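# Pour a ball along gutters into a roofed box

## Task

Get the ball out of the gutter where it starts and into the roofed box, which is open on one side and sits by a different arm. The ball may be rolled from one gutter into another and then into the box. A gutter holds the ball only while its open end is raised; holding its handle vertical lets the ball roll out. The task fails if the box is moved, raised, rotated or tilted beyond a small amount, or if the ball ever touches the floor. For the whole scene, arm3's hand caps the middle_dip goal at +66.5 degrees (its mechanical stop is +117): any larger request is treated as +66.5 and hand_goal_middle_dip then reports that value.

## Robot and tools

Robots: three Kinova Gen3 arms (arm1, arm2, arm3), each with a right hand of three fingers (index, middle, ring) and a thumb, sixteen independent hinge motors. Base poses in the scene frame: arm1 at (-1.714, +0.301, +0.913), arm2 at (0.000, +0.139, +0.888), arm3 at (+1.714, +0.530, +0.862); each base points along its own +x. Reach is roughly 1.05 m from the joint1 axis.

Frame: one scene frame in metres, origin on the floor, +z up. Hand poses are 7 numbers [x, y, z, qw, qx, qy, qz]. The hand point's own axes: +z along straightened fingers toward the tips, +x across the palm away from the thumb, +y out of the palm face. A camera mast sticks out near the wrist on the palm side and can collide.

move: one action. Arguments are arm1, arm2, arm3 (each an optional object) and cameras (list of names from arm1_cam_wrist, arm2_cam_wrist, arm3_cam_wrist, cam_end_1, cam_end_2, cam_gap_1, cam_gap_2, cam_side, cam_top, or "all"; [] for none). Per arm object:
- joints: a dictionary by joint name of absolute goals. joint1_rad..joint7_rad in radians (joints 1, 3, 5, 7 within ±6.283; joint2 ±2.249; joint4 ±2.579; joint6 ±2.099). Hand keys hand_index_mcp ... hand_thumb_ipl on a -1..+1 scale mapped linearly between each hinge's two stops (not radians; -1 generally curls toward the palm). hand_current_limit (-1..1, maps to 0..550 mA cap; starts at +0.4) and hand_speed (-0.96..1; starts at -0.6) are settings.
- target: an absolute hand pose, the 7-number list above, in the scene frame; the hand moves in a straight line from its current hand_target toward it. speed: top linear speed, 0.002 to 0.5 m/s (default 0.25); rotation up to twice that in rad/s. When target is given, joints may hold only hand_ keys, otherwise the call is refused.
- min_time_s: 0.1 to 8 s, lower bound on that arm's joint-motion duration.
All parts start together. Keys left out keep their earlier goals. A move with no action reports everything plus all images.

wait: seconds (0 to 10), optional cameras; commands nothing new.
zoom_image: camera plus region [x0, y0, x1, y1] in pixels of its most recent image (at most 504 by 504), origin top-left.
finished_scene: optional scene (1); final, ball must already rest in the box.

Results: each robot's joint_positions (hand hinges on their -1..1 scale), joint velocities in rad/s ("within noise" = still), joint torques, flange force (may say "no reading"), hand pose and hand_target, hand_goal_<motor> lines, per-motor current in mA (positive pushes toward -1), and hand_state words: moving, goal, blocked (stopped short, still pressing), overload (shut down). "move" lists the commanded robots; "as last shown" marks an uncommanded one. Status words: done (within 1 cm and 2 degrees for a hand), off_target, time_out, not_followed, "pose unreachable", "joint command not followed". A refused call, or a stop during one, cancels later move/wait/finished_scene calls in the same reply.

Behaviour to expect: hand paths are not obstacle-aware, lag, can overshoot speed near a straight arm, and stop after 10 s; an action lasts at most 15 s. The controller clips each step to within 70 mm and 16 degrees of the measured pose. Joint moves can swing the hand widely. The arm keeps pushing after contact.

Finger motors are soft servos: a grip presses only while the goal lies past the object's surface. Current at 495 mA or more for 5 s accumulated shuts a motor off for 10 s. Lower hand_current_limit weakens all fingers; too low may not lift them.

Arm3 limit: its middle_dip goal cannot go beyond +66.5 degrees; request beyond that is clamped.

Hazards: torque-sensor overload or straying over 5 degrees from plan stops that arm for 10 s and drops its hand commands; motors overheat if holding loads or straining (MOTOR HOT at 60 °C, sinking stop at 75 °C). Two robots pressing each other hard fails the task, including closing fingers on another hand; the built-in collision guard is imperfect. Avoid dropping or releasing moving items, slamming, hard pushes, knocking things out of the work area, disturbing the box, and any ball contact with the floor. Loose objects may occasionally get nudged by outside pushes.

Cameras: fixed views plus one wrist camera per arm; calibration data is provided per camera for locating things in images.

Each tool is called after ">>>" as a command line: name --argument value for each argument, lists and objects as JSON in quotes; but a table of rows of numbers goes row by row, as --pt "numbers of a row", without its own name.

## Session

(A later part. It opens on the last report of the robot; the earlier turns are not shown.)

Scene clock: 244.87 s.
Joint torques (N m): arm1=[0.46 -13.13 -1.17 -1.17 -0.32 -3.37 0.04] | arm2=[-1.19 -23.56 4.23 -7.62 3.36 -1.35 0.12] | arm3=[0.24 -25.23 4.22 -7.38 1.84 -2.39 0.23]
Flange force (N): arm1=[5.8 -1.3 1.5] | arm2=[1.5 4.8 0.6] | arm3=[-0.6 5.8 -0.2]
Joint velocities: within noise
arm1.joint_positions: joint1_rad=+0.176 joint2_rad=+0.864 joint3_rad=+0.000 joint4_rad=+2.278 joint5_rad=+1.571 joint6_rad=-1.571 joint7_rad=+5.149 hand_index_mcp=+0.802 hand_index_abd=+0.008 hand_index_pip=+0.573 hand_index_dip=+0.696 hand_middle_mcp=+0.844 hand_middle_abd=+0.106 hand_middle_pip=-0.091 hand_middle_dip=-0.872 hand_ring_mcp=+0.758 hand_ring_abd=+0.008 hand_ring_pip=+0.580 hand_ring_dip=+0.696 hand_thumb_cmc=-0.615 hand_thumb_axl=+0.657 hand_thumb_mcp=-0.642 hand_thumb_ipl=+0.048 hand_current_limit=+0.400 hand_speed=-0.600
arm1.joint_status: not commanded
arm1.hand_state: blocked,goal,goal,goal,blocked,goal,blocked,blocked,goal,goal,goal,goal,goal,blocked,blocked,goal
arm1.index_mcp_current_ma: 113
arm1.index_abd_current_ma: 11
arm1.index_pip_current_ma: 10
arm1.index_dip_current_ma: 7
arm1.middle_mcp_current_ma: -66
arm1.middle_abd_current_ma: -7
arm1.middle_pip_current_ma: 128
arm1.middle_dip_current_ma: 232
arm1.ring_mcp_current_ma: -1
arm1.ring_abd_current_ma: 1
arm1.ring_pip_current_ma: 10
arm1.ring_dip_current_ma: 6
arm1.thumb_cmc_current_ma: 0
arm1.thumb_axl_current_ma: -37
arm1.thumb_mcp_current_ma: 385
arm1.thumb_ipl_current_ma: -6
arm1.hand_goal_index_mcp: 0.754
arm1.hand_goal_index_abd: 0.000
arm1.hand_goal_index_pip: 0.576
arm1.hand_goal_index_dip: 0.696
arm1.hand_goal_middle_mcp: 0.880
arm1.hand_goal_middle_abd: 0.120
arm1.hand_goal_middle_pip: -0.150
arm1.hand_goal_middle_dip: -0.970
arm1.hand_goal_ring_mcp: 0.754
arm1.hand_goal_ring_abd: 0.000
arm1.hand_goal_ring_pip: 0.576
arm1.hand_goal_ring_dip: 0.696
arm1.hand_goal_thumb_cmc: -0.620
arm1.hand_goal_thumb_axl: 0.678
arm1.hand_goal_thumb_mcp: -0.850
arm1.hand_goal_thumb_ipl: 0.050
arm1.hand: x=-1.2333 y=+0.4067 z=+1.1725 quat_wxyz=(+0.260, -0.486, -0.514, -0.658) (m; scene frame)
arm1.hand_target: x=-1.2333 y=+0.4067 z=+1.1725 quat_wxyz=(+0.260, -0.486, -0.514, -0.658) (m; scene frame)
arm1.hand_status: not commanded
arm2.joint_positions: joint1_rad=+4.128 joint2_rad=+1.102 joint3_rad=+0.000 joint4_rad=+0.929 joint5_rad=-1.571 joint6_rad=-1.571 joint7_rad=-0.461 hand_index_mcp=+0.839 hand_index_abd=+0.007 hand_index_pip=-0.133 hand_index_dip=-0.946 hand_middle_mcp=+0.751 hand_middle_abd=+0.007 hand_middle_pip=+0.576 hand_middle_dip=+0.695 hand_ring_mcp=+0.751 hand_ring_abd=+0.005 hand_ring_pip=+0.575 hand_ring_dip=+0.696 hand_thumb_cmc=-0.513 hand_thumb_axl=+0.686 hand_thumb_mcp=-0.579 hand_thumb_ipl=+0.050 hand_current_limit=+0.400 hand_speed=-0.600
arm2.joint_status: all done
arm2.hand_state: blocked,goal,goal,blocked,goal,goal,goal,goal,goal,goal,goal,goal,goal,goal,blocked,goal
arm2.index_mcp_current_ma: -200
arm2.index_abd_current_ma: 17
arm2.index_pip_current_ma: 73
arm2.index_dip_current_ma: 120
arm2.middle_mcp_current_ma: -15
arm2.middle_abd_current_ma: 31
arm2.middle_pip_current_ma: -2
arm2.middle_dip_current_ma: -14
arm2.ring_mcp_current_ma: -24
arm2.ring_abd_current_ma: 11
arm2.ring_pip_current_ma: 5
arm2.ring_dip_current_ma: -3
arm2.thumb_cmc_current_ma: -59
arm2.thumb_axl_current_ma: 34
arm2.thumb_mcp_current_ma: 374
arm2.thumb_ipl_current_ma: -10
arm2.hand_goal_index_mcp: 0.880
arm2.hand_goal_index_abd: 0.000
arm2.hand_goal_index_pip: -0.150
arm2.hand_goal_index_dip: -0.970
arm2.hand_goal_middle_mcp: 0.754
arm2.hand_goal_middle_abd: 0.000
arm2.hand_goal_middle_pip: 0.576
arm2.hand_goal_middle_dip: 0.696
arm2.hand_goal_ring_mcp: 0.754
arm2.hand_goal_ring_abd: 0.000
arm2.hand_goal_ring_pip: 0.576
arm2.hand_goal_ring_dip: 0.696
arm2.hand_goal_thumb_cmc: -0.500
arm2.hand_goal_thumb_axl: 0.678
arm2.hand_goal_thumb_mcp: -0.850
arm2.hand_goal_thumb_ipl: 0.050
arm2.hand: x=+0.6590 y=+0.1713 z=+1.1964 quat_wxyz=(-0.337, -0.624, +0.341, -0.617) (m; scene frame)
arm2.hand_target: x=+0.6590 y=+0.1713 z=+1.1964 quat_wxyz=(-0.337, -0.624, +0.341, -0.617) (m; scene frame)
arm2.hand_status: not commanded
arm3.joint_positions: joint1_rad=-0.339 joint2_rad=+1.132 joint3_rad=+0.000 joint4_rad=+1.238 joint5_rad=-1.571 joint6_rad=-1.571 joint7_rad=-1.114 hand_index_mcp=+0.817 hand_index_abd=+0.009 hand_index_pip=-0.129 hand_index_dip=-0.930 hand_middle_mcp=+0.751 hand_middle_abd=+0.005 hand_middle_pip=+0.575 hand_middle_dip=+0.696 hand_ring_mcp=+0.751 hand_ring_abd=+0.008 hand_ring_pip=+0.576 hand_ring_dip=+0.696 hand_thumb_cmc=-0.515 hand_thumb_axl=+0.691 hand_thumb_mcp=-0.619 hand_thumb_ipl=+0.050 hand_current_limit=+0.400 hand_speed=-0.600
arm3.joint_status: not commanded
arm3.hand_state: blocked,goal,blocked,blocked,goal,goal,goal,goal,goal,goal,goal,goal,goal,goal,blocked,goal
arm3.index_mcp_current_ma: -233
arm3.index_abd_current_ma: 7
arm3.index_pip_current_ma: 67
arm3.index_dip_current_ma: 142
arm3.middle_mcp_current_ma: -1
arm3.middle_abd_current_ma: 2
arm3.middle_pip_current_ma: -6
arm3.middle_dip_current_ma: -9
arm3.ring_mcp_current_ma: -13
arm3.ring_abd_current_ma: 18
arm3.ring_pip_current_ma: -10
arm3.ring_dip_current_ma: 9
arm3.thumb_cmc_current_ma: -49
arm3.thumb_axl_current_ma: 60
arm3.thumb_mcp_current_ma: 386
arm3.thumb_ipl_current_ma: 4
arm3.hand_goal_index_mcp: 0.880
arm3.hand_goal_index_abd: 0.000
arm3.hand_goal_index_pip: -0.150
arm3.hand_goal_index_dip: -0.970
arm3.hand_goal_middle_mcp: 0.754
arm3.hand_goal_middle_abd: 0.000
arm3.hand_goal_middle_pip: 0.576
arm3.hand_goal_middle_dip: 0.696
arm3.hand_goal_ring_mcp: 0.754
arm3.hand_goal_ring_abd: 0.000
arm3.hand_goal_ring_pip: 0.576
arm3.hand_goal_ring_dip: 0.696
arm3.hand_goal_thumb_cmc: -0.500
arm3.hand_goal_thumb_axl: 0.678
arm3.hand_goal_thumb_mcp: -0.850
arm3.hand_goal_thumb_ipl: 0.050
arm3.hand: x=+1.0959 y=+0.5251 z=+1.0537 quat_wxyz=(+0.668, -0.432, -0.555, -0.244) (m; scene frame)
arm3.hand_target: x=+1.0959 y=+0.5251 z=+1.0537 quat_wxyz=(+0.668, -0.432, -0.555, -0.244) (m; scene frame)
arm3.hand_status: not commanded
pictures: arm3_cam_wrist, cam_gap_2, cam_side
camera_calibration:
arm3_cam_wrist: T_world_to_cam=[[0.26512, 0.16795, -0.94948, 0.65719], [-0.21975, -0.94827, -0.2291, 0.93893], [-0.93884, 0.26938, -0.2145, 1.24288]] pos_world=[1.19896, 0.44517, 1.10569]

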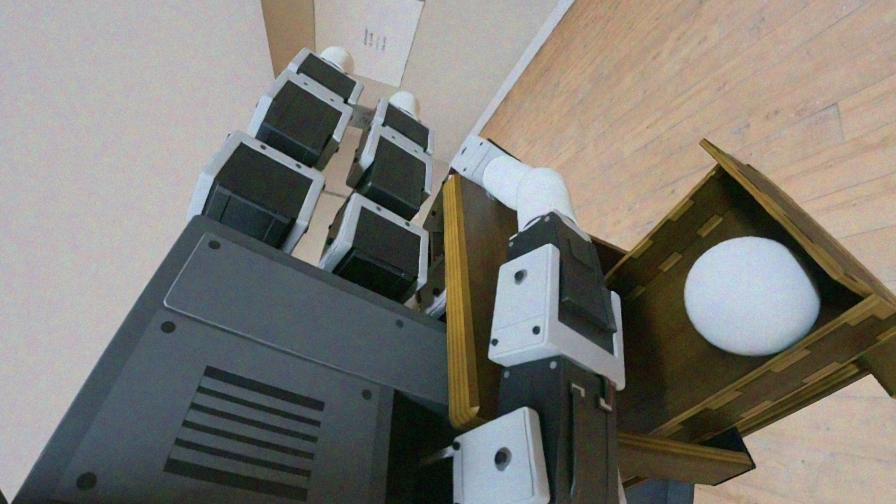

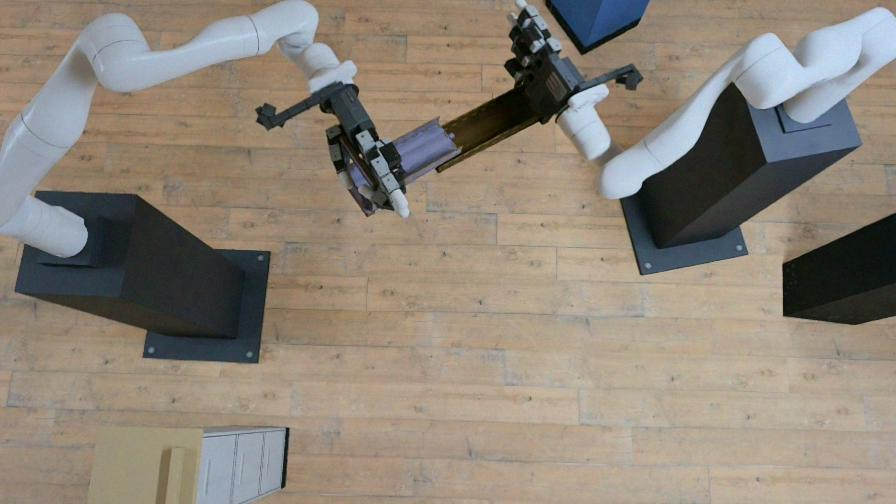

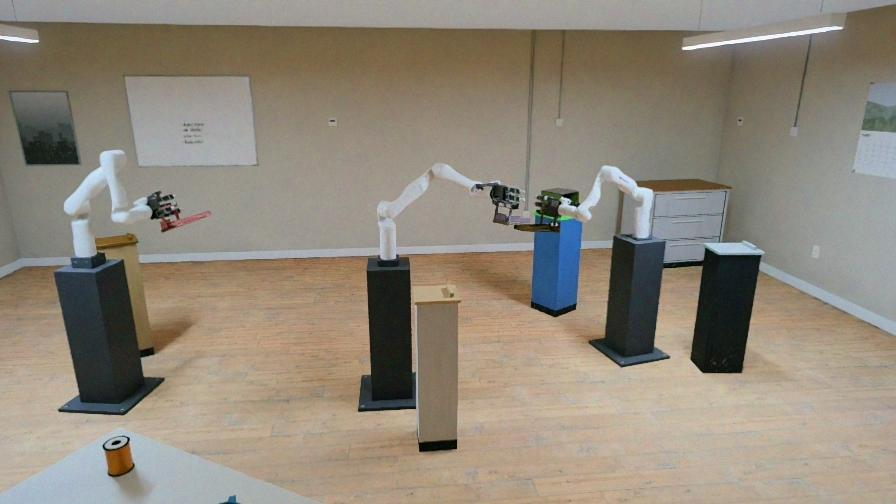

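>>> move --arm2 '{"joints": {"joint7_rad": -0.7751}, "min_time_s": 1}' --cameras '[]'

>>> move --arm2 '{"joints": {"joint2_rad": 0.864, "joint4_rad": 2.278, "joint7_rad": -2.030}, "min_time_s": 3}' --arm3 '{"joints": {"joint2_rad": 0.673, "joint4_rad": 2.284, "joint7_rad": -1.841}, "min_time_s": 3.5}' --cameras '["cam_side","cam_end_2","cam_gap_2","cam_top","arm3_cam_wrist"]'

>>> zoom_image --camera "cam_side" --region '[510, 170, 610, 240]'

>>> zoom_image --camera "cam_end_2" --region '[575, 215, 675, 305]'

>>> zoom_image --camera "cam_top" --region '[540, 20, 640, 110]'

Scene clock: 247.77 s.
Joint torques (N m): arm1=[0.43 -13.12 -1.11 -1.2 -0.25 -3.34 0.02] | arm2=[-1.16 -23.65 4.21 -7.63 3.38 -1.39 0.06] | arm3=[0.34 -25.17 4.3 -7.3 1.8 -2.43 0.24]
Flange force (N): arm1=[5.8 -1.5 1.8] | arm2=[2.8 3.7 0.6] | arm3=[-0.6 5.5 -0.2]
move: arm2 done
Joint velocities: within noise
arm1, arm3: as last shown
arm1.index_mcp_current_ma: 107
arm1.index_abd_current_ma: 10
arm1.index_pip_current_ma: 8
arm1.index_dip_current_ma: 5
arm1.middle_mcp_current_ma: -67
arm1.middle_abd_current_ma: -13
arm1.middle_pip_current_ma: 125
arm1.middle_dip_current_ma: 226
arm1.ring_mcp_current_ma: 3
arm1.ring_abd_current_ma: -2
arm1.ring_dip_current_ma: 4
arm1.thumb_cmc_current_ma: 3
arm1.thumb_axl_current_ma: -31
arm1.thumb_mcp_current_ma: 389
arm1.thumb_ipl_current_ma: -5
arm2.joint_positions: joint1_rad=+4.128 joint2_rad=+1.102 joint3_rad=+0.000 joint4_rad=+0.929 joint5_rad=-1.571 joint6_rad=-1.571 joint7_rad=-0.775 hand_index_mcp=+0.839 hand_index_abd=+0.007 hand_index_pip=-0.133 hand_index_dip=-0.946 hand_middle_mcp=+0.751 hand_middle_abd=+0.007 hand_middle_pip=+0.576 hand_middle_dip=+0.695 hand_ring_mcp=+0.751 hand_ring_abd=+0.005 hand_ring_pip=+0.575 hand_ring_dip=+0.696 hand_thumb_cmc=-0.513 hand_thumb_axl=+0.686 hand_thumb_mcp=-0.579 hand_thumb_ipl=+0.050 hand_current_limit=+0.400 hand_speed=-0.600
arm2.joint_status: all done
arm2.hand_state: blocked,goal,goal,blocked,goal,goal,goal,goal,goal,goal,goal,goal,goal,goal,blocked,goal
arm2.index_mcp_current_ma: -202
arm2.index_abd_current_ma: 17
arm2.index_pip_current_ma: 70
arm2.index_dip_current_ma: 120
arm2.middle_mcp_current_ma: -14
arm2.middle_abd_current_ma: 29
arm2.middle_pip_current_ma: 5
arm2.middle_dip_current_ma: -14
arm2.ring_mcp_current_ma: -24
arm2.ring_abd_current_ma: 10
arm2.ring_pip_current_ma: -7
arm2.ring_dip_current_ma: -1
arm2.thumb_cmc_current_ma: -66
arm2.thumb_axl_current_ma: 38
arm2.thumb_mcp_current_ma: 384
arm2.thumb_ipl_current_ma: -8
arm2.hand_goal_index_mcp: 0.880
arm2.hand_goal_index_abd: 0.000
arm2.hand_goal_index_pip: -0.150
arm2.hand_goal_index_dip: -0.970
arm2.hand_goal_middle_mcp: 0.754
arm2.hand_goal_middle_abd: 0.000
arm2.hand_goal_middle_pip: 0.576
arm2.hand_goal_middle_dip: 0.696
arm2.hand_goal_ring_mcp: 0.754
arm2.hand_goal_ring_abd: 0.000
arm2.hand_goal_ring_pip: 0.576
arm2.hand_goal_ring_dip: 0.696
arm2.hand_goal_thumb_cmc: -0.500
arm2.hand_goal_thumb_axl: 0.678
arm2.hand_goal_thumb_mcp: -0.850
arm2.hand_goal_thumb_ipl: 0.050
arm2.hand: x=+0.6682 y=+0.1775 z=+1.1712 quat_wxyz=(-0.237, -0.563, +0.434, -0.662)
arm2.hand_target: x=+0.6682 y=+0.1775 z=+1.1712 quat_wxyz=(-0.237, -0.563, +0.434, -0.662)
arm2.hand_status: not commanded
arm3.joint_positions: joint1_rad=-0.339 joint2_rad=+1.132 joint3_rad=+0.000 joint4_rad=+1.239 joint5_rad=-1.571 joint6_rad=-1.571 joint7_rad=-1.114 hand_index_mcp=+0.817 hand_index_abd=+0.009 hand_index_pip=-0.129 hand_index_dip=-0.930 hand_middle_mcp=+0.751 hand_middle_abd=+0.005 hand_middle_pip=+0.575 hand_middle_dip=+0.696 hand_ring_mcp=+0.751 hand_ring_abd=+0.008 hand_ring_pip=+0.576 hand_ring_dip=+0.696 hand_thumb_cmc=-0.515 hand_thumb_axl=+0.691 hand_thumb_mcp=-0.619 hand_thumb_ipl=+0.050 hand_current_limit=+0.400 hand_speed=-0.600
arm3.index_abd_current_ma: 10
arm3.index_pip_current_ma: 71
arm3.index_dip_current_ma: 139
arm3.middle_mcp_current_ma: -3
arm3.middle_abd_current_ma: -3
arm3.middle_pip_current_ma: -2
arm3.middle_dip_current_ma: -2
arm3.ring_mcp_current_ma: -12
arm3.ring_abd_current_ma: 24
arm3.ring_pip_current_ma: -8
arm3.ring_dip_current_ma: 4
arm3.thumb_cmc_current_ma: -52
arm3.thumb_axl_current_ma: 57
arm3.thumb_mcp_current_ma: 388
arm3.thumb_ipl_current_ma: 2

Scene clock: 251.67 s.
Joint torques (N m): arm1=[0.45 -13.13 -1.17 -1.11 -0.31 -3.31 0.04] | arm2=[-1.09 -13.16 3.74 0.21 0.18 -3.19 0.05] | arm3=[0.32 -14.8 3.15 -2.55 -0.03 -3.32 0.24]
Flange force (N): arm1=[5.7 -1.2 1.5] | arm2=[4.1 -2.2 0.3] | arm3=[-2.0 4.7 0.5]
move: arm2 done; arm3 done
Joint velocities: within noise
arm1: as last shown
arm1.index_mcp_current_ma: 108
arm1.index_abd_current_ma: 7
arm1.index_pip_current_ma: 6
arm1.index_dip_current_ma: 9
arm1.middle_mcp_current_ma: -68
arm1.middle_pip_current_ma: 128
arm1.middle_dip_current_ma: 223
arm1.ring_mcp_current_ma: -2
arm1.ring_abd_current_ma: -5
arm1.ring_pip_current_ma: 8
arm1.ring_dip_current_ma: 11
arm1.thumb_cmc_current_ma: 6
arm1.thumb_axl_current_ma: -33
arm1.thumb_mcp_current_ma: 383
arm1.thumb_ipl_current_ma: -9
arm2.joint_positions: joint1_rad=+4.128 joint2_rad=+0.864 joint3_rad=+0.000 joint4_rad=+2.278 joint5_rad=-1.571 joint6_rad=-1.571 joint7_rad=-2.030 hand_index_mcp=+0.839 hand_index_abd=+0.007 hand_index_pip=-0.133 hand_index_dip=-0.946 hand_middle_mcp=+0.751 hand_middle_abd=+0.007 hand_middle_pip=+0.576 hand_middle_dip=+0.695 hand_ring_mcp=+0.751 hand_ring_abd=+0.005 hand_ring_pip=+0.575 hand_ring_dip=+0.696 hand_thumb_cmc=-0.513 hand_thumb_axl=+0.686 hand_thumb_mcp=-0.579 hand_thumb_ipl=+0.050 hand_current_limit=+0.400 hand_speed=-0.600
arm2.joint_status: all done
arm2.hand_state: blocked,goal,goal,blocked,goal,goal,goal,goal,goal,goal,goal,goal,goal,goal,blocked,goal
arm2.index_mcp_current_ma: -201
arm2.index_abd_current_ma: 9
arm2.index_pip_current_ma: 61
arm2.index_dip_current_ma: 119
arm2.middle_mcp_current_ma: -13
arm2.middle_abd_current_ma: 28
arm2.middle_pip_current_ma: 4
arm2.middle_dip_current_ma: -12
arm2.ring_mcp_current_ma: -21
arm2.ring_abd_current_ma: 17
arm2.ring_pip_current_ma: 3
arm2.ring_dip_current_ma: 3
arm2.thumb_cmc_current_ma: -62
arm2.thumb_axl_current_ma: 35
arm2.thumb_mcp_current_ma: 384
arm2.thumb_ipl_current_ma: -5
arm2.hand_goal_index_mcp: 0.880
arm2.hand_goal_index_abd: 0.000
arm2.hand_goal_index_pip: -0.150
arm2.hand_goal_index_dip: -0.970
arm2.hand_goal_middle_mcp: 0.754
arm2.hand_goal_middle_abd: 0.000
arm2.hand_goal_middle_pip: 0.576
arm2.hand_goal_middle_dip: 0.696
arm2.hand_goal_ring_mcp: 0.754
arm2.hand_goal_ring_abd: 0.000
arm2.hand_goal_ring_pip: 0.576
arm2.hand_goal_ring_dip: 0.696
arm2.hand_goal_thumb_cmc: -0.500
arm2.hand_goal_thumb_axl: 0.678
arm2.hand_goal_thumb_mcp: -0.850
arm2.hand_goal_thumb_ipl: 0.050
arm2.hand: x=+0.3902 y=+0.0002 z=+1.0704 quat_wxyz=(-0.188, -0.530, +0.474, -0.678)
arm2.hand_target: x=+0.3902 y=+0.0002 z=+1.0704 quat_wxyz=(-0.188, -0.530, +0.474, -0.678)
arm2.hand_status: not commanded
arm3.joint_positions: joint1_rad=-0.339 joint2_rad=+0.673 joint3_rad=+0.000 joint4_rad=+2.284 joint5_rad=-1.571 joint6_rad=-1.571 joint7_rad=-1.841 hand_index_mcp=+0.817 hand_index_abd=+0.009 hand_index_pip=-0.129 hand_index_dip=-0.930 hand_middle_mcp=+0.751 hand_middle_abd=+0.005 hand_middle_pip=+0.575 hand_middle_dip=+0.696 hand_ring_mcp=+0.751 hand_ring_abd=+0.008 hand_ring_pip=+0.576 hand_ring_dip=+0.696 hand_thumb_cmc=-0.515 hand_thumb_axl=+0.691 hand_thumb_mcp=-0.619 hand_thumb_ipl=+0.050 hand_current_limit=+0.400 hand_speed=-0.600
arm3.joint_status: all done
arm3.hand_state: blocked,goal,blocked,blocked,goal,goal,goal,goal,goal,goal,goal,goal,goal,goal,blocked,goal
arm3.index_mcp_current_ma: -238
arm3.index_abd_current_ma: 12
arm3.index_pip_current_ma: 73
arm3.index_dip_current_ma: 136
arm3.middle_mcp_current_ma: -4
arm3.middle_abd_current_ma: 1
arm3.middle_pip_current_ma: -6
arm3.middle_dip_current_ma: 1
arm3.ring_mcp_current_ma: -12
arm3.ring_abd_current_ma: 20
arm3.ring_pip_current_ma: -12
arm3.ring_dip_current_ma: 8
arm3.thumb_cmc_current_ma: -50
arm3.thumb_axl_current_ma: 58
arm3.thumb_mcp_current_ma: 389
arm3.thumb_ipl_current_ma: 0
arm3.hand_goal_index_mcp: 0.880
arm3.hand_goal_index_abd: 0.000
arm3.hand_goal_index_pip: -0.150
arm3.hand_goal_index_dip: -0.970
arm3.hand_goal_middle_mcp: 0.754
arm3.hand_goal_middle_abd: 0.000
arm3.hand_goal_middle_pip: 0.576
arm3.hand_goal_middle_dip: 0.696
arm3.hand_goal_ring_mcp: 0.754
arm3.hand_goal_ring_abd: 0.000
arm3.hand_goal_ring_pip: 0.576
arm3.hand_goal_ring_dip: 0.696
arm3.hand_goal_thumb_cmc: -0.500
arm3.hand_goal_thumb_axl: 0.678
arm3.hand_goal_thumb_mcp: -0.850
arm3.hand_goal_thumb_ipl: 0.050
arm3.hand: x=+1.3270 y=+0.6693 z=+1.1116 quat_wxyz=(+0.683, -0.470, -0.523, -0.196)
arm3.hand_target: x=+1.3270 y=+0.6693 z=+1.1116 quat_wxyz=(+0.683, -0.470, -0.523, -0.196)
arm3.hand_status: not commanded
pictures: arm3_cam_wrist, cam_end_2, cam_gap_2, cam_side, cam_top
arm3_cam_wrist: T_world_to_cam=[[0.14937, 0.096, -0.98411, 0.86693], [-0.23985, -0.96203, -0.13025, 1.06582], [-0.95925, 0.25549, -0.12067, 1.36555]] pos_world=[1.43605, 0.59325, 1.15676]

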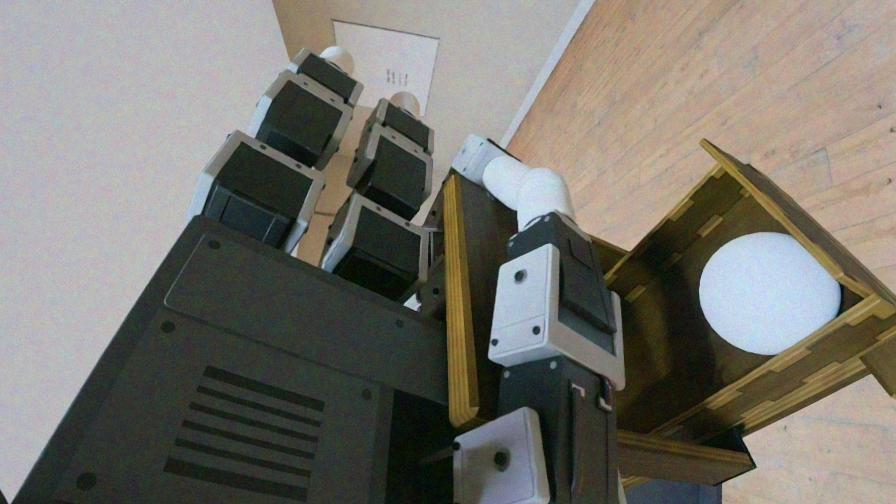

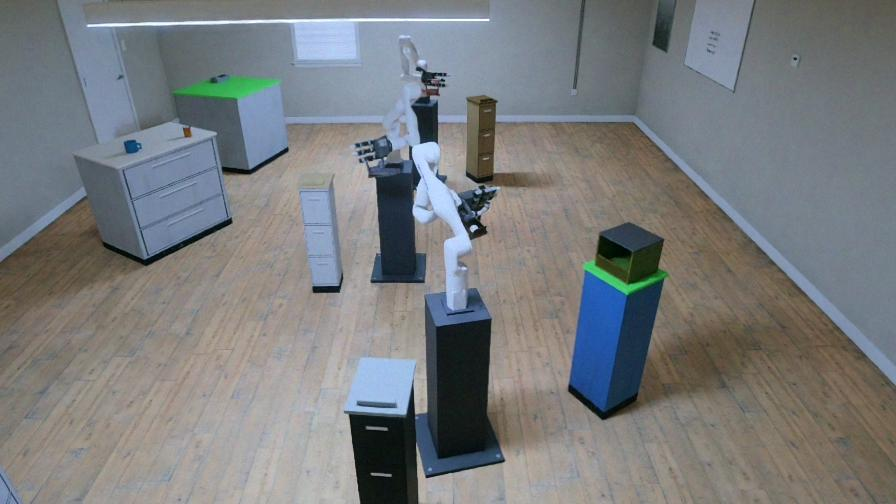

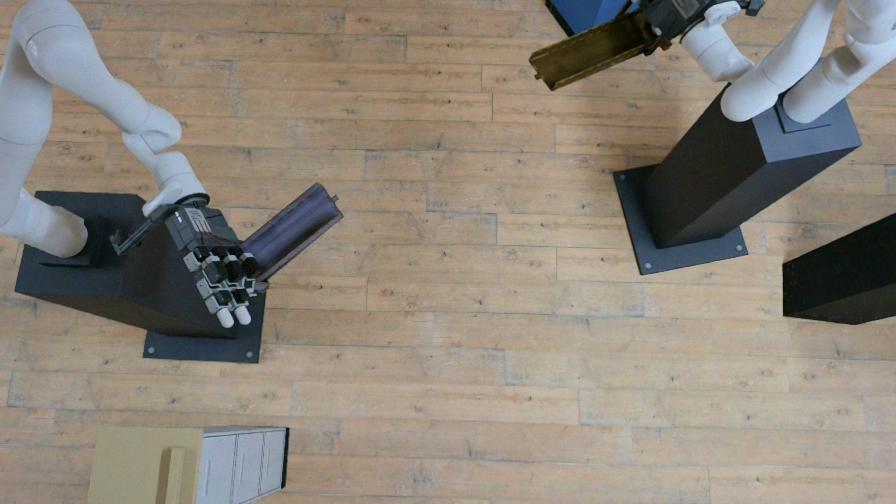

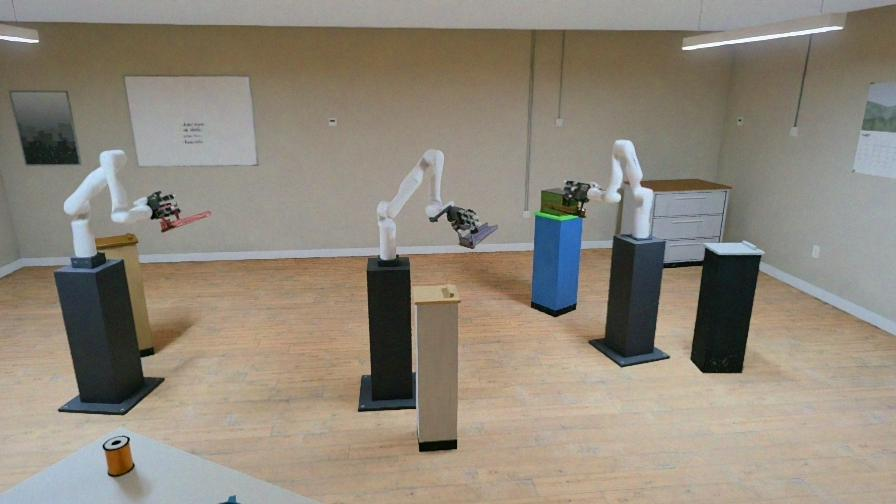

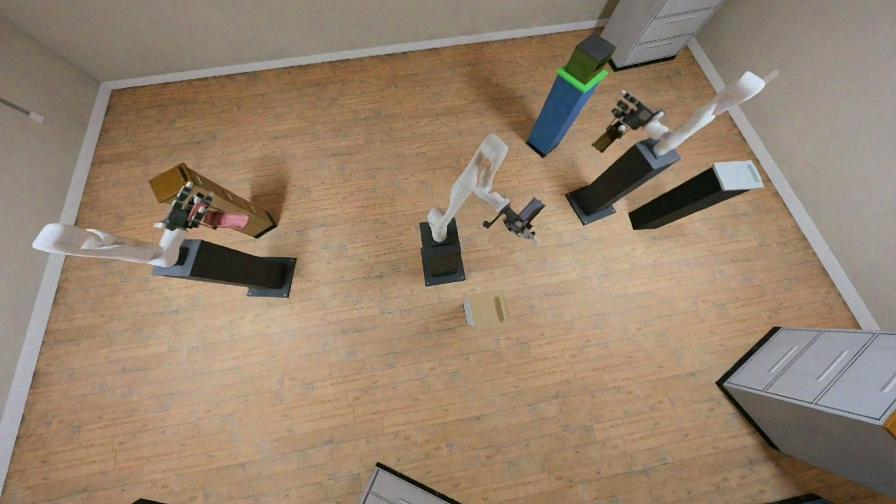

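Scaled by 5.040.

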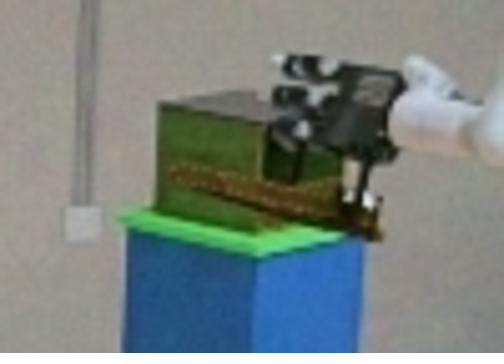

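Scaled by 5.040.

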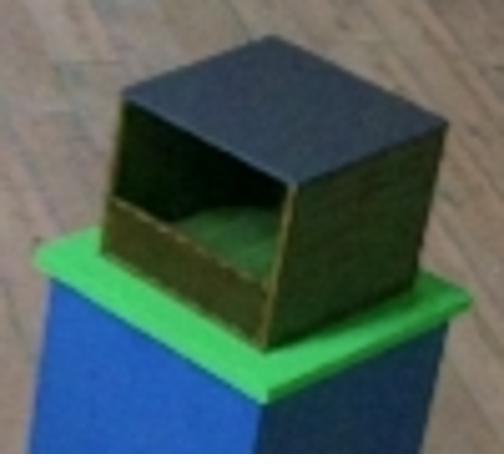

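Scaled by 5.040.

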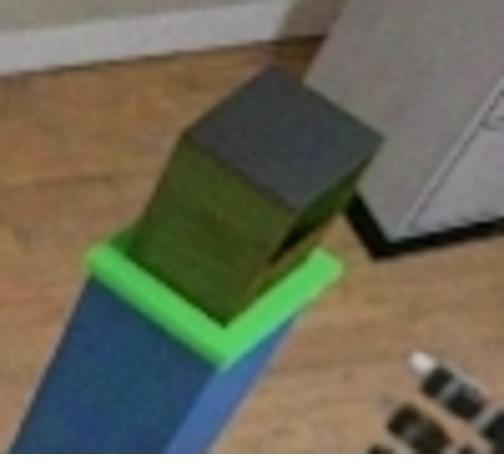

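>>> move --arm3 '{"joints": {"joint1_rad": 0.656}, "min_time_s": 3.5}' --cameras '["arm3_cam_wrist","cam_end_2","cam_top","cam_side"]'

Scene clock: 258.83 s.
Joint torques (N m): arm1=[0.47 -13.17 -1.16 -1.16 -0.29 -3.33 0.04] | arm2=[-1.08 -13.16 3.71 0.24 0.19 -3.16 0.04] | arm3=[0.25 -14.82 3.02 -2.67 0 -3.38 0.23]
Flange force (N): arm1=[5.6 -1.3 1.6] | arm2=[4.1 -2.4 0.2] | arm3=[-2.1 4.9 0.6]
move: arm3 done
Joint velocities: within noise
arm1, arm2: as last shown
arm1.index_abd_current_ma: 13
arm1.index_pip_current_ma: 5
arm1.index_dip_current_ma: 6
arm1.middle_mcp_current_ma: -65
arm1.middle_abd_current_ma: -19
arm1.middle_pip_current_ma: 126
arm1.middle_dip_current_ma: 227
arm1.ring_abd_current_ma: -6
arm1.ring_pip_current_ma: 9
arm1.ring_dip_current_ma: 5
arm1.thumb_cmc_current_ma: 0
arm1.thumb_axl_current_ma: -36
arm1.thumb_mcp_current_ma: 389
arm1.thumb_ipl_current_ma: -2
arm2.index_mcp_current_ma: -207
arm2.index_pip_current_ma: 70
arm2.index_dip_current_ma: 121
arm2.middle_mcp_current_ma: -5
arm2.middle_abd_current_ma: 22
arm2.middle_pip_current_ma: -3
arm2.middle_dip_current_ma: -18
arm2.ring_abd_current_ma: 18
arm2.ring_pip_current_ma: -5
arm2.ring_dip_current_ma: -10
arm2.thumb_cmc_current_ma: -61
arm2.thumb_axl_current_ma: 40
arm2.thumb_mcp_current_ma: 374
arm2.thumb_ipl_current_ma: -3
arm3.joint_positions: joint1_rad=+0.656 joint2_rad=+0.673 joint3_rad=+0.000 joint4_rad=+2.284 joint5_rad=-1.571 joint6_rad=-1.571 joint7_rad=-1.841 hand_index_mcp=+0.817 hand_index_abd=+0.009 hand_index_pip=-0.129 hand_index_dip=-0.930 hand_middle_mcp=+0.751 hand_middle_abd=+0.005 hand_middle_pip=+0.575 hand_middle_dip=+0.696 hand_ring_mcp=+0.751 hand_ring_abd=+0.008 hand_ring_pip=+0.576 hand_ring_dip=+0.696 hand_thumb_cmc=-0.515 hand_thumb_axl=+0.691 hand_thumb_mcp=-0.619 hand_thumb_ipl=+0.050 hand_current_limit=+0.400 hand_speed=-0.600
arm3.joint_status: all done
arm3.hand_state: blocked,goal,blocked,blocked,goal,goal,goal,goal,goal,goal,goal,goal,goal,goal,blocked,goal
arm3.index_mcp_current_ma: -229
arm3.index_abd_current_ma: 9
arm3.index_pip_current_ma: 69
arm3.index_dip_current_ma: 143
arm3.middle_mcp_current_ma: 1
arm3.middle_abd_current_ma: -5
arm3.middle_pip_current_ma: -5
arm3.middle_dip_current_ma: -3
arm3.ring_mcp_current_ma: -13
arm3.ring_abd_current_ma: 31
arm3.ring_pip_current_ma: -11
arm3.ring_dip_current_ma: 12
arm3.thumb_cmc_current_ma: -51
arm3.thumb_axl_current_ma: 54
arm3.thumb_mcp_current_ma: 390
arm3.thumb_ipl_current_ma: 1
arm3.hand_goal_index_mcp: 0.880
arm3.hand_goal_index_abd: 0.000
arm3.hand_goal_index_pip: -0.150
arm3.hand_goal_index_dip: -0.970
arm3.hand_goal_middle_mcp: 0.754
arm3.hand_goal_middle_abd: 0.000
arm3.hand_goal_middle_pip: 0.576
arm3.hand_goal_middle_dip: 0.696
arm3.hand_goal_ring_mcp: 0.754
arm3.hand_goal_ring_abd: 0.000
arm3.hand_goal_ring_pip: 0.576
arm3.hand_goal_ring_dip: 0.696
arm3.hand_goal_thumb_cmc: -0.500
arm3.hand_goal_thumb_axl: 0.678
arm3.hand_goal_thumb_mcp: -0.850
arm3.hand_goal_thumb_ipl: 0.050
arm3.hand: x=+1.6225 y=+0.9299 z=+1.1132 quat_wxyz=(+0.508, -0.665, -0.233, -0.495)
arm3.hand_target: x=+1.6225 y=+0.9299 z=+1.1132 quat_wxyz=(+0.508, -0.665, -0.233, -0.495)
arm3.hand_status: not commanded
pictures: arm3_cam_wrist, cam_end_2, cam_side, cam_top
arm3_cam_wrist: T_world_to_cam=[[0.15249, -0.07121, -0.98574, 0.95166], [-0.93868, -0.32253, -0.12191, 1.91747], [-0.30924, 0.94388, -0.11602, -0.11733]] pos_world=[1.61848, 0.79695, 1.15824]

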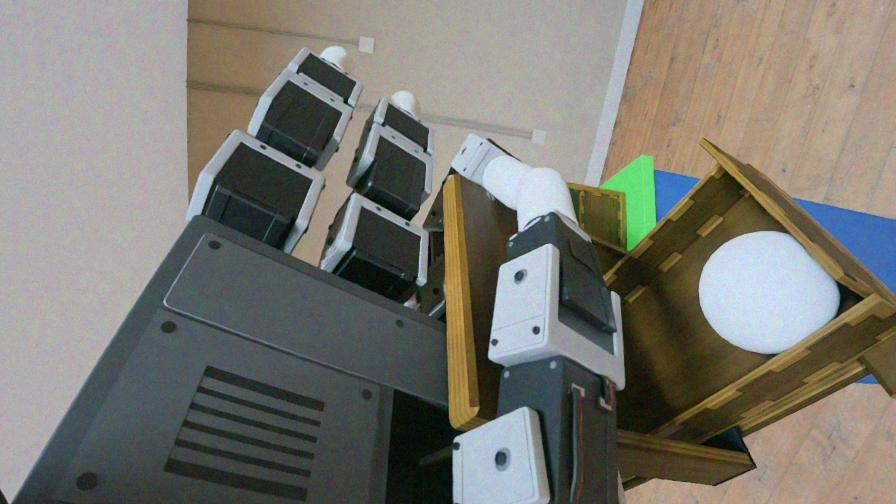

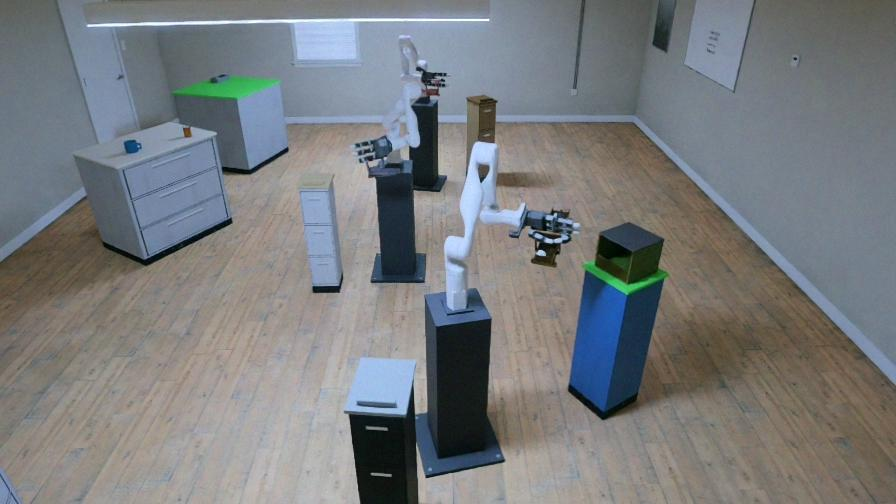

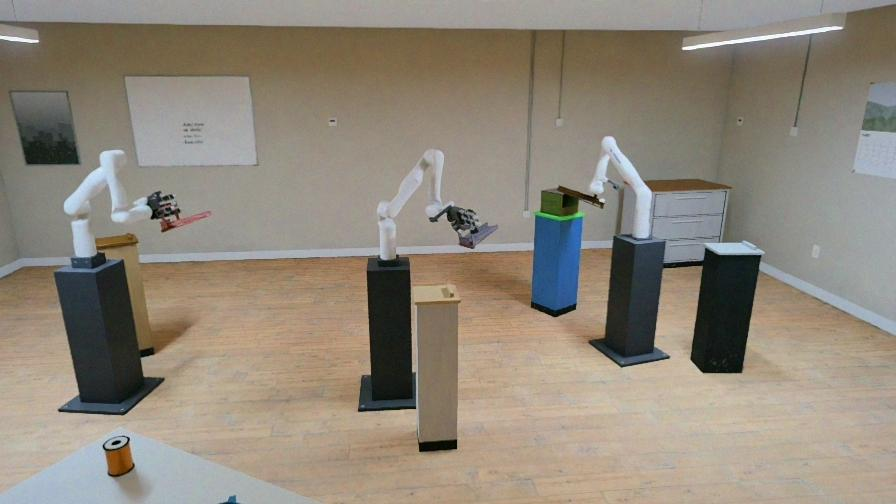

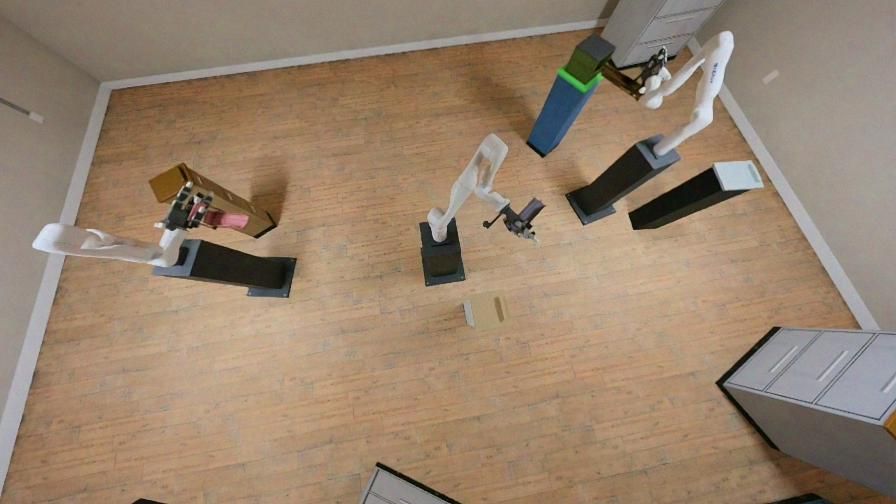

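>>> zoom_image --camera "arm3_cam_wrist" --region '[530, 130, 700, 270]'

>>> zoom_image --camera "cam_side" --region '[525, 170, 625, 230]'

>>> zoom_image --camera "cam_end_2" --region '[500, 190, 680, 300]'

>>> zoom_image --camera "cam_top" --region '[550, 20, 700, 120]'

Scaled by 2.965.

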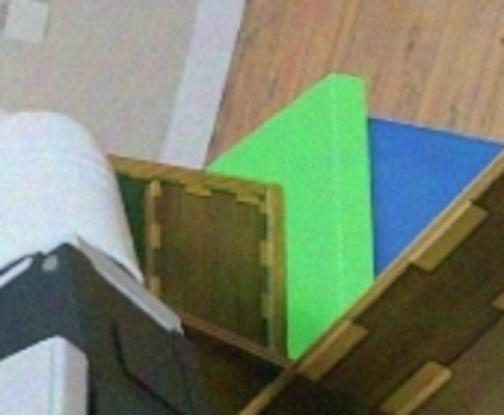

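Scaled by 5.040.

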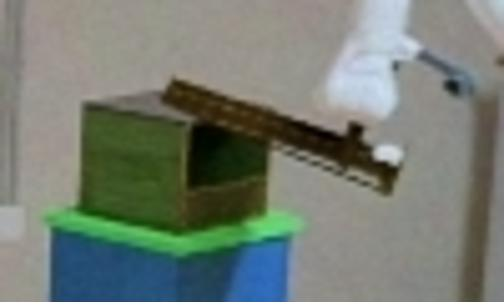

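Scaled by 2.800.

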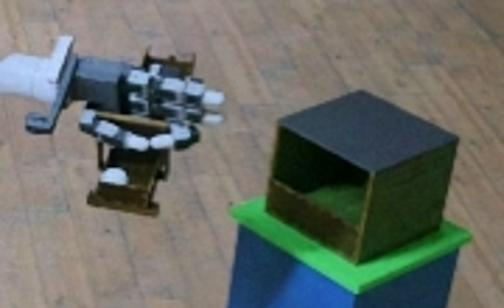

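Scaled by 3.360.

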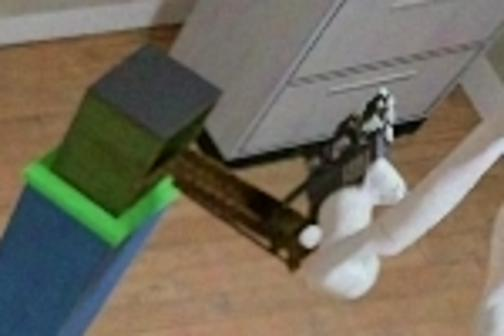

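>>> zoom_image --camera "cam_side" --region '[550, 178, 610, 214]'

>>> zoom_image --camera "cam_end_2" --region '[520, 200, 590, 275]'

>>> zoom_image --camera "cam_top" --region '[590, 50, 660, 110]'

Scaled by 8.400.

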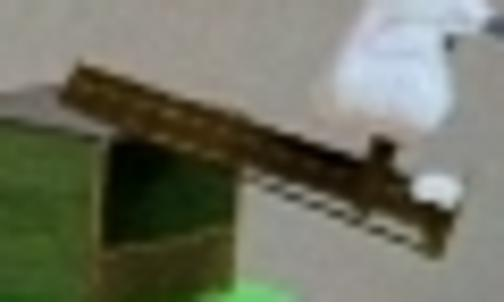

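Scaled by 6.720.

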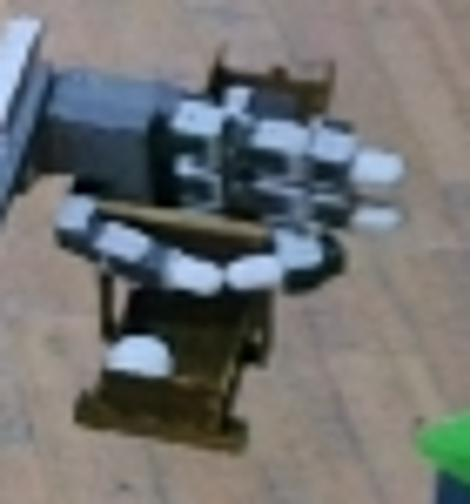

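Scaled by 7.200.

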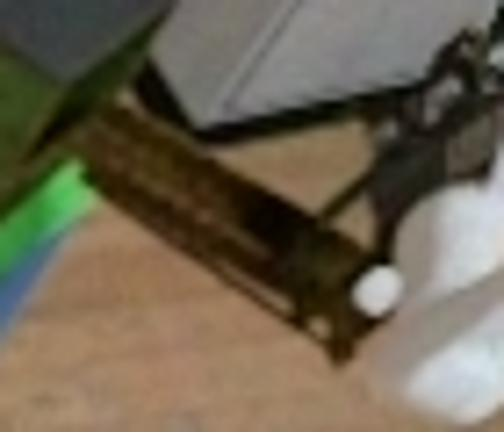

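>>> move --arm3 '{"joints": {"joint1_rad": 1.117}, "min_time_s": 2}' --cameras '[]'

>>> move --arm3 '{"joints": {"joint2_rad": 0.9373, "joint4_rad": 1.9112, "joint7_rad": -1.4697}, "min_time_s": 2.5}' --cameras '["arm3_cam_wrist","cam_end_2","cam_top","cam_side"]'

>>> zoom_image --camera "cam_end_2" --region '[560, 205, 670, 295]'

>>> zoom_image --camera "cam_side" --region '[530, 175, 620, 235]'

>>> zoom_image --camera "cam_top" --region '[560, 20, 660, 110]'

Scene clock: 264.27 s.
Joint torques (N m): arm1=[0.49 -13.13 -1.16 -1.13 -0.34 -3.37 0.05] | arm2=[-1.01 -13.17 3.73 0.28 0.19 -3.2 0.04] | arm3=[0.12 -14.76 3 -2.73 0.02 -3.34 0.22]
Flange force (N): arm1=[5.7 -1.2 1.6] | arm2=[4.0 -2.5 0.1] | arm3=[-1.9 5.0 0.7]
move: arm3 done
Joint velocities: within noise
arm1, arm2: as last shown
arm1.index_mcp_current_ma: 103
arm1.index_abd_current_ma: 5
arm1.index_pip_current_ma: 4
arm1.index_dip_current_ma: 5
arm1.middle_mcp_current_ma: -72
arm1.middle_abd_current_ma: -15
arm1.middle_dip_current_ma: 224
arm1.ring_mcp_current_ma: -1
arm1.ring_abd_current_ma: 1
arm1.ring_dip_current_ma: 1
arm1.thumb_cmc_current_ma: 2
arm1.thumb_axl_current_ma: -41
arm2.index_mcp_current_ma: -203
arm2.index_abd_current_ma: 15
arm2.index_pip_current_ma: 77
arm2.index_dip_current_ma: 118
arm2.middle_mcp_current_ma: -4
arm2.middle_abd_current_ma: 29
arm2.middle_pip_current_ma: -1
arm2.middle_dip_current_ma: -13
arm2.ring_mcp_current_ma: -20
arm2.ring_abd_current_ma: 16
arm2.ring_pip_current_ma: 1
arm2.ring_dip_current_ma: -4
arm2.thumb_cmc_current_ma: -54
arm2.thumb_axl_current_ma: 38
arm2.thumb_mcp_current_ma: 379
arm2.thumb_ipl_current_ma: -6
arm3.joint_positions: joint1_rad=+1.117 joint2_rad=+0.673 joint3_rad=+0.000 joint4_rad=+2.284 joint5_rad=-1.571 joint6_rad=-1.571 joint7_rad=-1.841 hand_index_mcp=+0.817 hand_index_abd=+0.009 hand_index_pip=-0.129 hand_index_dip=-0.930 hand_middle_mcp=+0.751 hand_middle_abd=+0.005 hand_middle_pip=+0.575 hand_middle_dip=+0.696 hand_ring_mcp=+0.751 hand_ring_abd=+0.008 hand_ring_pip=+0.576 hand_ring_dip=+0.696 hand_thumb_cmc=-0.515 hand_thumb_axl=+0.691 hand_thumb_mcp=-0.619 hand_thumb_ipl=+0.050 hand_current_limit=+0.400 hand_speed=-0.600
arm3.joint_status: all done
arm3.hand_state: blocked,goal,blocked,blocked,goal,goal,goal,goal,goal,goal,goal,goal,goal,goal,blocked,goal
arm3.index_mcp_current_ma: -236
arm3.index_abd_current_ma: 7
arm3.index_pip_current_ma: 64
arm3.index_dip_current_ma: 139
arm3.middle_mcp_current_ma: -3
arm3.middle_abd_current_ma: -1
arm3.middle_pip_current_ma: -5
arm3.middle_dip_current_ma: -6
arm3.ring_mcp_current_ma: -12
arm3.ring_abd_current_ma: 25
arm3.ring_pip_current_ma: -10
arm3.ring_dip_current_ma: 6
arm3.thumb_cmc_current_ma: -49
arm3.thumb_axl_current_ma: 55
arm3.thumb_mcp_current_ma: 393
arm3.thumb_ipl_current_ma: 6
arm3.hand_goal_index_mcp: 0.880
arm3.hand_goal_index_abd: 0.000
arm3.hand_goal_index_pip: -0.150
arm3.hand_goal_index_dip: -0.970
arm3.hand_goal_middle_mcp: 0.754
arm3.hand_goal_middle_abd: 0.000
arm3.hand_goal_middle_pip: 0.576
arm3.hand_goal_middle_dip: 0.696
arm3.hand_goal_ring_mcp: 0.754
arm3.hand_goal_ring_abd: 0.000
arm3.hand_goal_ring_pip: 0.576
arm3.hand_goal_ring_dip: 0.696
arm3.hand_goal_thumb_cmc: -0.500
arm3.hand_goal_thumb_axl: 0.678
arm3.hand_goal_thumb_mcp: -0.850
arm3.hand_goal_thumb_ipl: 0.050
arm3.hand: x=+1.8111 y=+0.9289 z=+1.1126 quat_wxyz=(+0.382, -0.702, -0.074, -0.597)
arm3.hand_target: x=+1.8111 y=+0.9289 z=+1.1126 quat_wxyz=(+0.382, -0.702, -0.074, -0.597)
arm3.hand_status: not commanded

Scene clock: 267.13 s.
Joint torques (N m): arm1=[0.47 -13.14 -1.13 -1.11 -0.33 -3.35 0.03] | arm2=[-1.05 -13.2 3.73 0.23 0.19 -3.17 0.04] | arm3=[0.18 -19.42 3.71 -3.52 0.38 -3.25 0.24]
Flange force (N): arm1=[5.6 -1.2 1.5] | arm2=[4.0 -2.3 0.1] | arm3=[-2.0 3.8 0.2]
move: arm3 done
Joint velocities: within noise
arm1, arm2: as last shown
arm1.index_mcp_current_ma: 106
arm1.index_abd_current_ma: 13
arm1.index_pip_current_ma: 6
arm1.index_dip_current_ma: 6
arm1.middle_mcp_current_ma: -65
arm1.middle_abd_current_ma: -13
arm1.middle_pip_current_ma: 127
arm1.middle_dip_current_ma: 229
arm1.ring_mcp_current_ma: 5
arm1.ring_abd_current_ma: -5
arm1.ring_pip_current_ma: 10
arm1.ring_dip_current_ma: 9
arm1.thumb_cmc_current_ma: 3
arm1.thumb_axl_current_ma: -37
arm1.thumb_mcp_current_ma: 390
arm1.thumb_ipl_current_ma: -11
arm2.index_mcp_current_ma: -197
arm2.index_abd_current_ma: 0
arm2.index_pip_current_ma: 73
arm2.index_dip_current_ma: 116
arm2.middle_mcp_current_ma: -1
arm2.middle_abd_current_ma: 28
arm2.middle_dip_current_ma: -6
arm2.ring_mcp_current_ma: -17
arm2.ring_abd_current_ma: 11
arm2.ring_pip_current_ma: -5
arm2.ring_dip_current_ma: 0
arm2.thumb_axl_current_ma: 40
arm2.thumb_ipl_current_ma: -5
arm3.joint_positions: joint1_rad=+1.117 joint2_rad=+0.937 joint3_rad=+0.000 joint4_rad=+1.911 joint5_rad=-1.571 joint6_rad=-1.571 joint7_rad=-1.470 hand_index_mcp=+0.817 hand_index_abd=+0.009 hand_index_pip=-0.129 hand_index_dip=-0.930 hand_middle_mcp=+0.751 hand_middle_abd=+0.005 hand_middle_pip=+0.575 hand_middle_dip=+0.696 hand_ring_mcp=+0.751 hand_ring_abd=+0.008 hand_ring_pip=+0.576 hand_ring_dip=+0.696 hand_thumb_cmc=-0.514 hand_thumb_axl=+0.691 hand_thumb_mcp=-0.619 hand_thumb_ipl=+0.050 hand_current_limit=+0.400 hand_speed=-0.600
arm3.joint_status: all done
arm3.hand_state: blocked,goal,blocked,blocked,goal,goal,goal,goal,goal,goal,goal,goal,goal,goal,blocked,goal
arm3.index_mcp_current_ma: -230
arm3.index_abd_current_ma: 12
arm3.index_pip_current_ma: 72
arm3.index_dip_current_ma: 137
arm3.middle_mcp_current_ma: -3
arm3.middle_abd_current_ma: -1
arm3.middle_pip_current_ma: -6
arm3.middle_dip_current_ma: -5
arm3.ring_mcp_current_ma: -17
arm3.ring_abd_current_ma: 24
arm3.ring_pip_current_ma: -14
arm3.ring_dip_current_ma: 8
arm3.thumb_cmc_current_ma: -50
arm3.thumb_axl_current_ma: 53
arm3.thumb_mcp_current_ma: 387
arm3.thumb_ipl_current_ma: 5
arm3.hand_goal_index_mcp: 0.880
arm3.hand_goal_index_abd: 0.000
arm3.hand_goal_index_pip: -0.150
arm3.hand_goal_index_dip: -0.970
arm3.hand_goal_middle_mcp: 0.754
arm3.hand_goal_middle_abd: 0.000
arm3.hand_goal_middle_pip: 0.576
arm3.hand_goal_middle_dip: 0.696
arm3.hand_goal_ring_mcp: 0.754
arm3.hand_goal_ring_abd: 0.000
arm3.hand_goal_ring_pip: 0.576
arm3.hand_goal_ring_dip: 0.696
arm3.hand_goal_thumb_cmc: -0.500
arm3.hand_goal_thumb_axl: 0.678
arm3.hand_goal_thumb_mcp: -0.850
arm3.hand_goal_thumb_ipl: 0.050
arm3.hand: x=+1.7502 y=+1.0053 z=+1.0609 quat_wxyz=(+0.300, -0.686, -0.165, -0.642)
arm3.hand_target: x=+1.7502 y=+1.0053 z=+1.0609 quat_wxyz=(+0.300, -0.686, -0.165, -0.642)
arm3.hand_status: not commanded
pictures: arm3_cam_wrist, cam_end_2, cam_side, cam_top
arm3_cam_wrist: T_world_to_cam=[[0.25646, -0.32786, -0.90925, 0.88081], [-0.95023, 0.08663, -0.29925, 1.85228], [0.17688, 0.94075, -0.28932, -0.81893]] pos_world=[1.67906, 0.89872, 1.11825]

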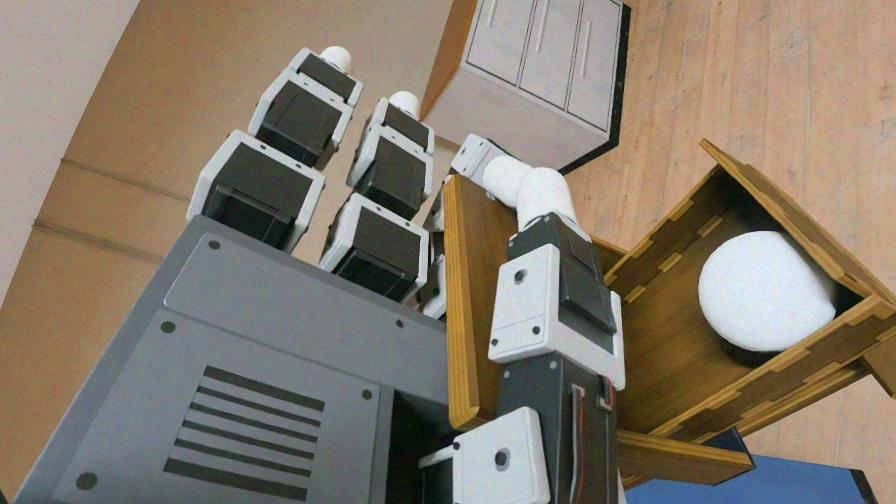

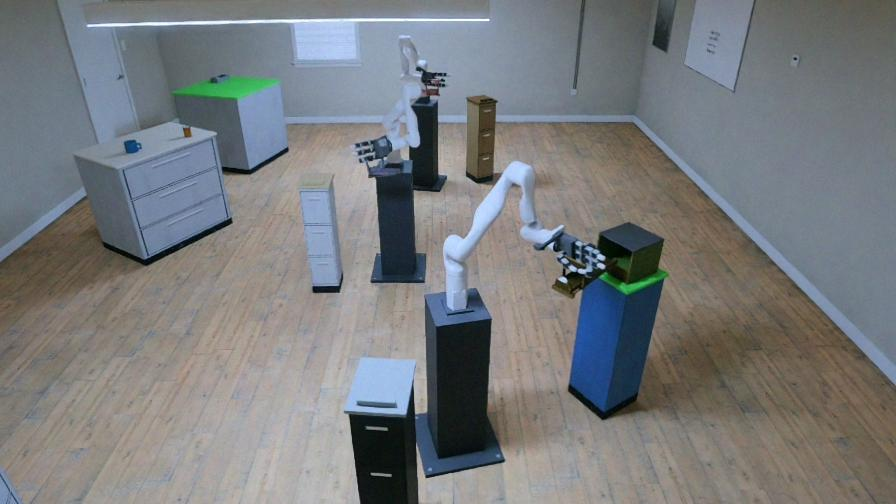

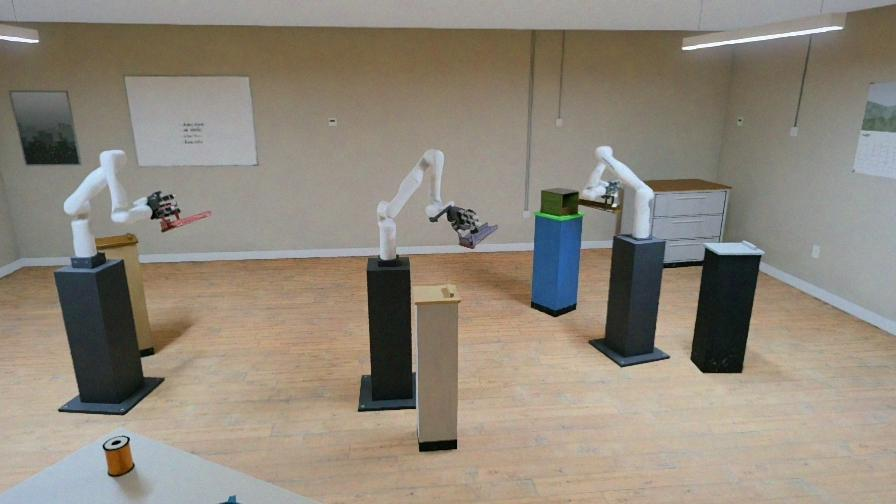

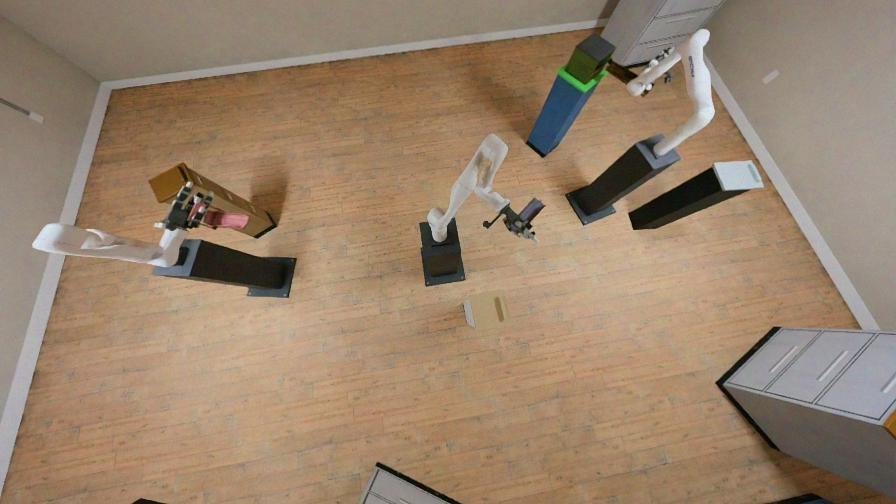

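Scaled by 4.582.

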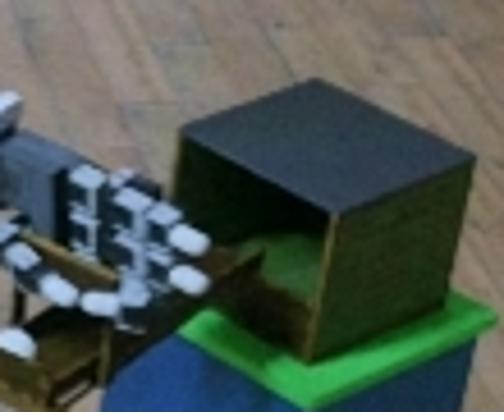

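Scaled by 5.600.

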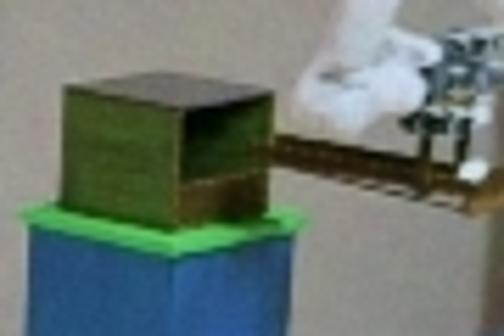

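Scaled by 5.040.

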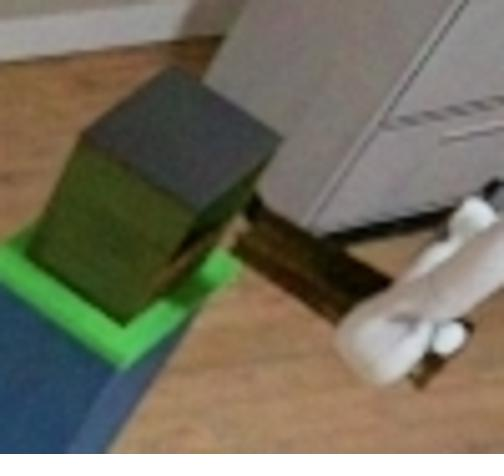

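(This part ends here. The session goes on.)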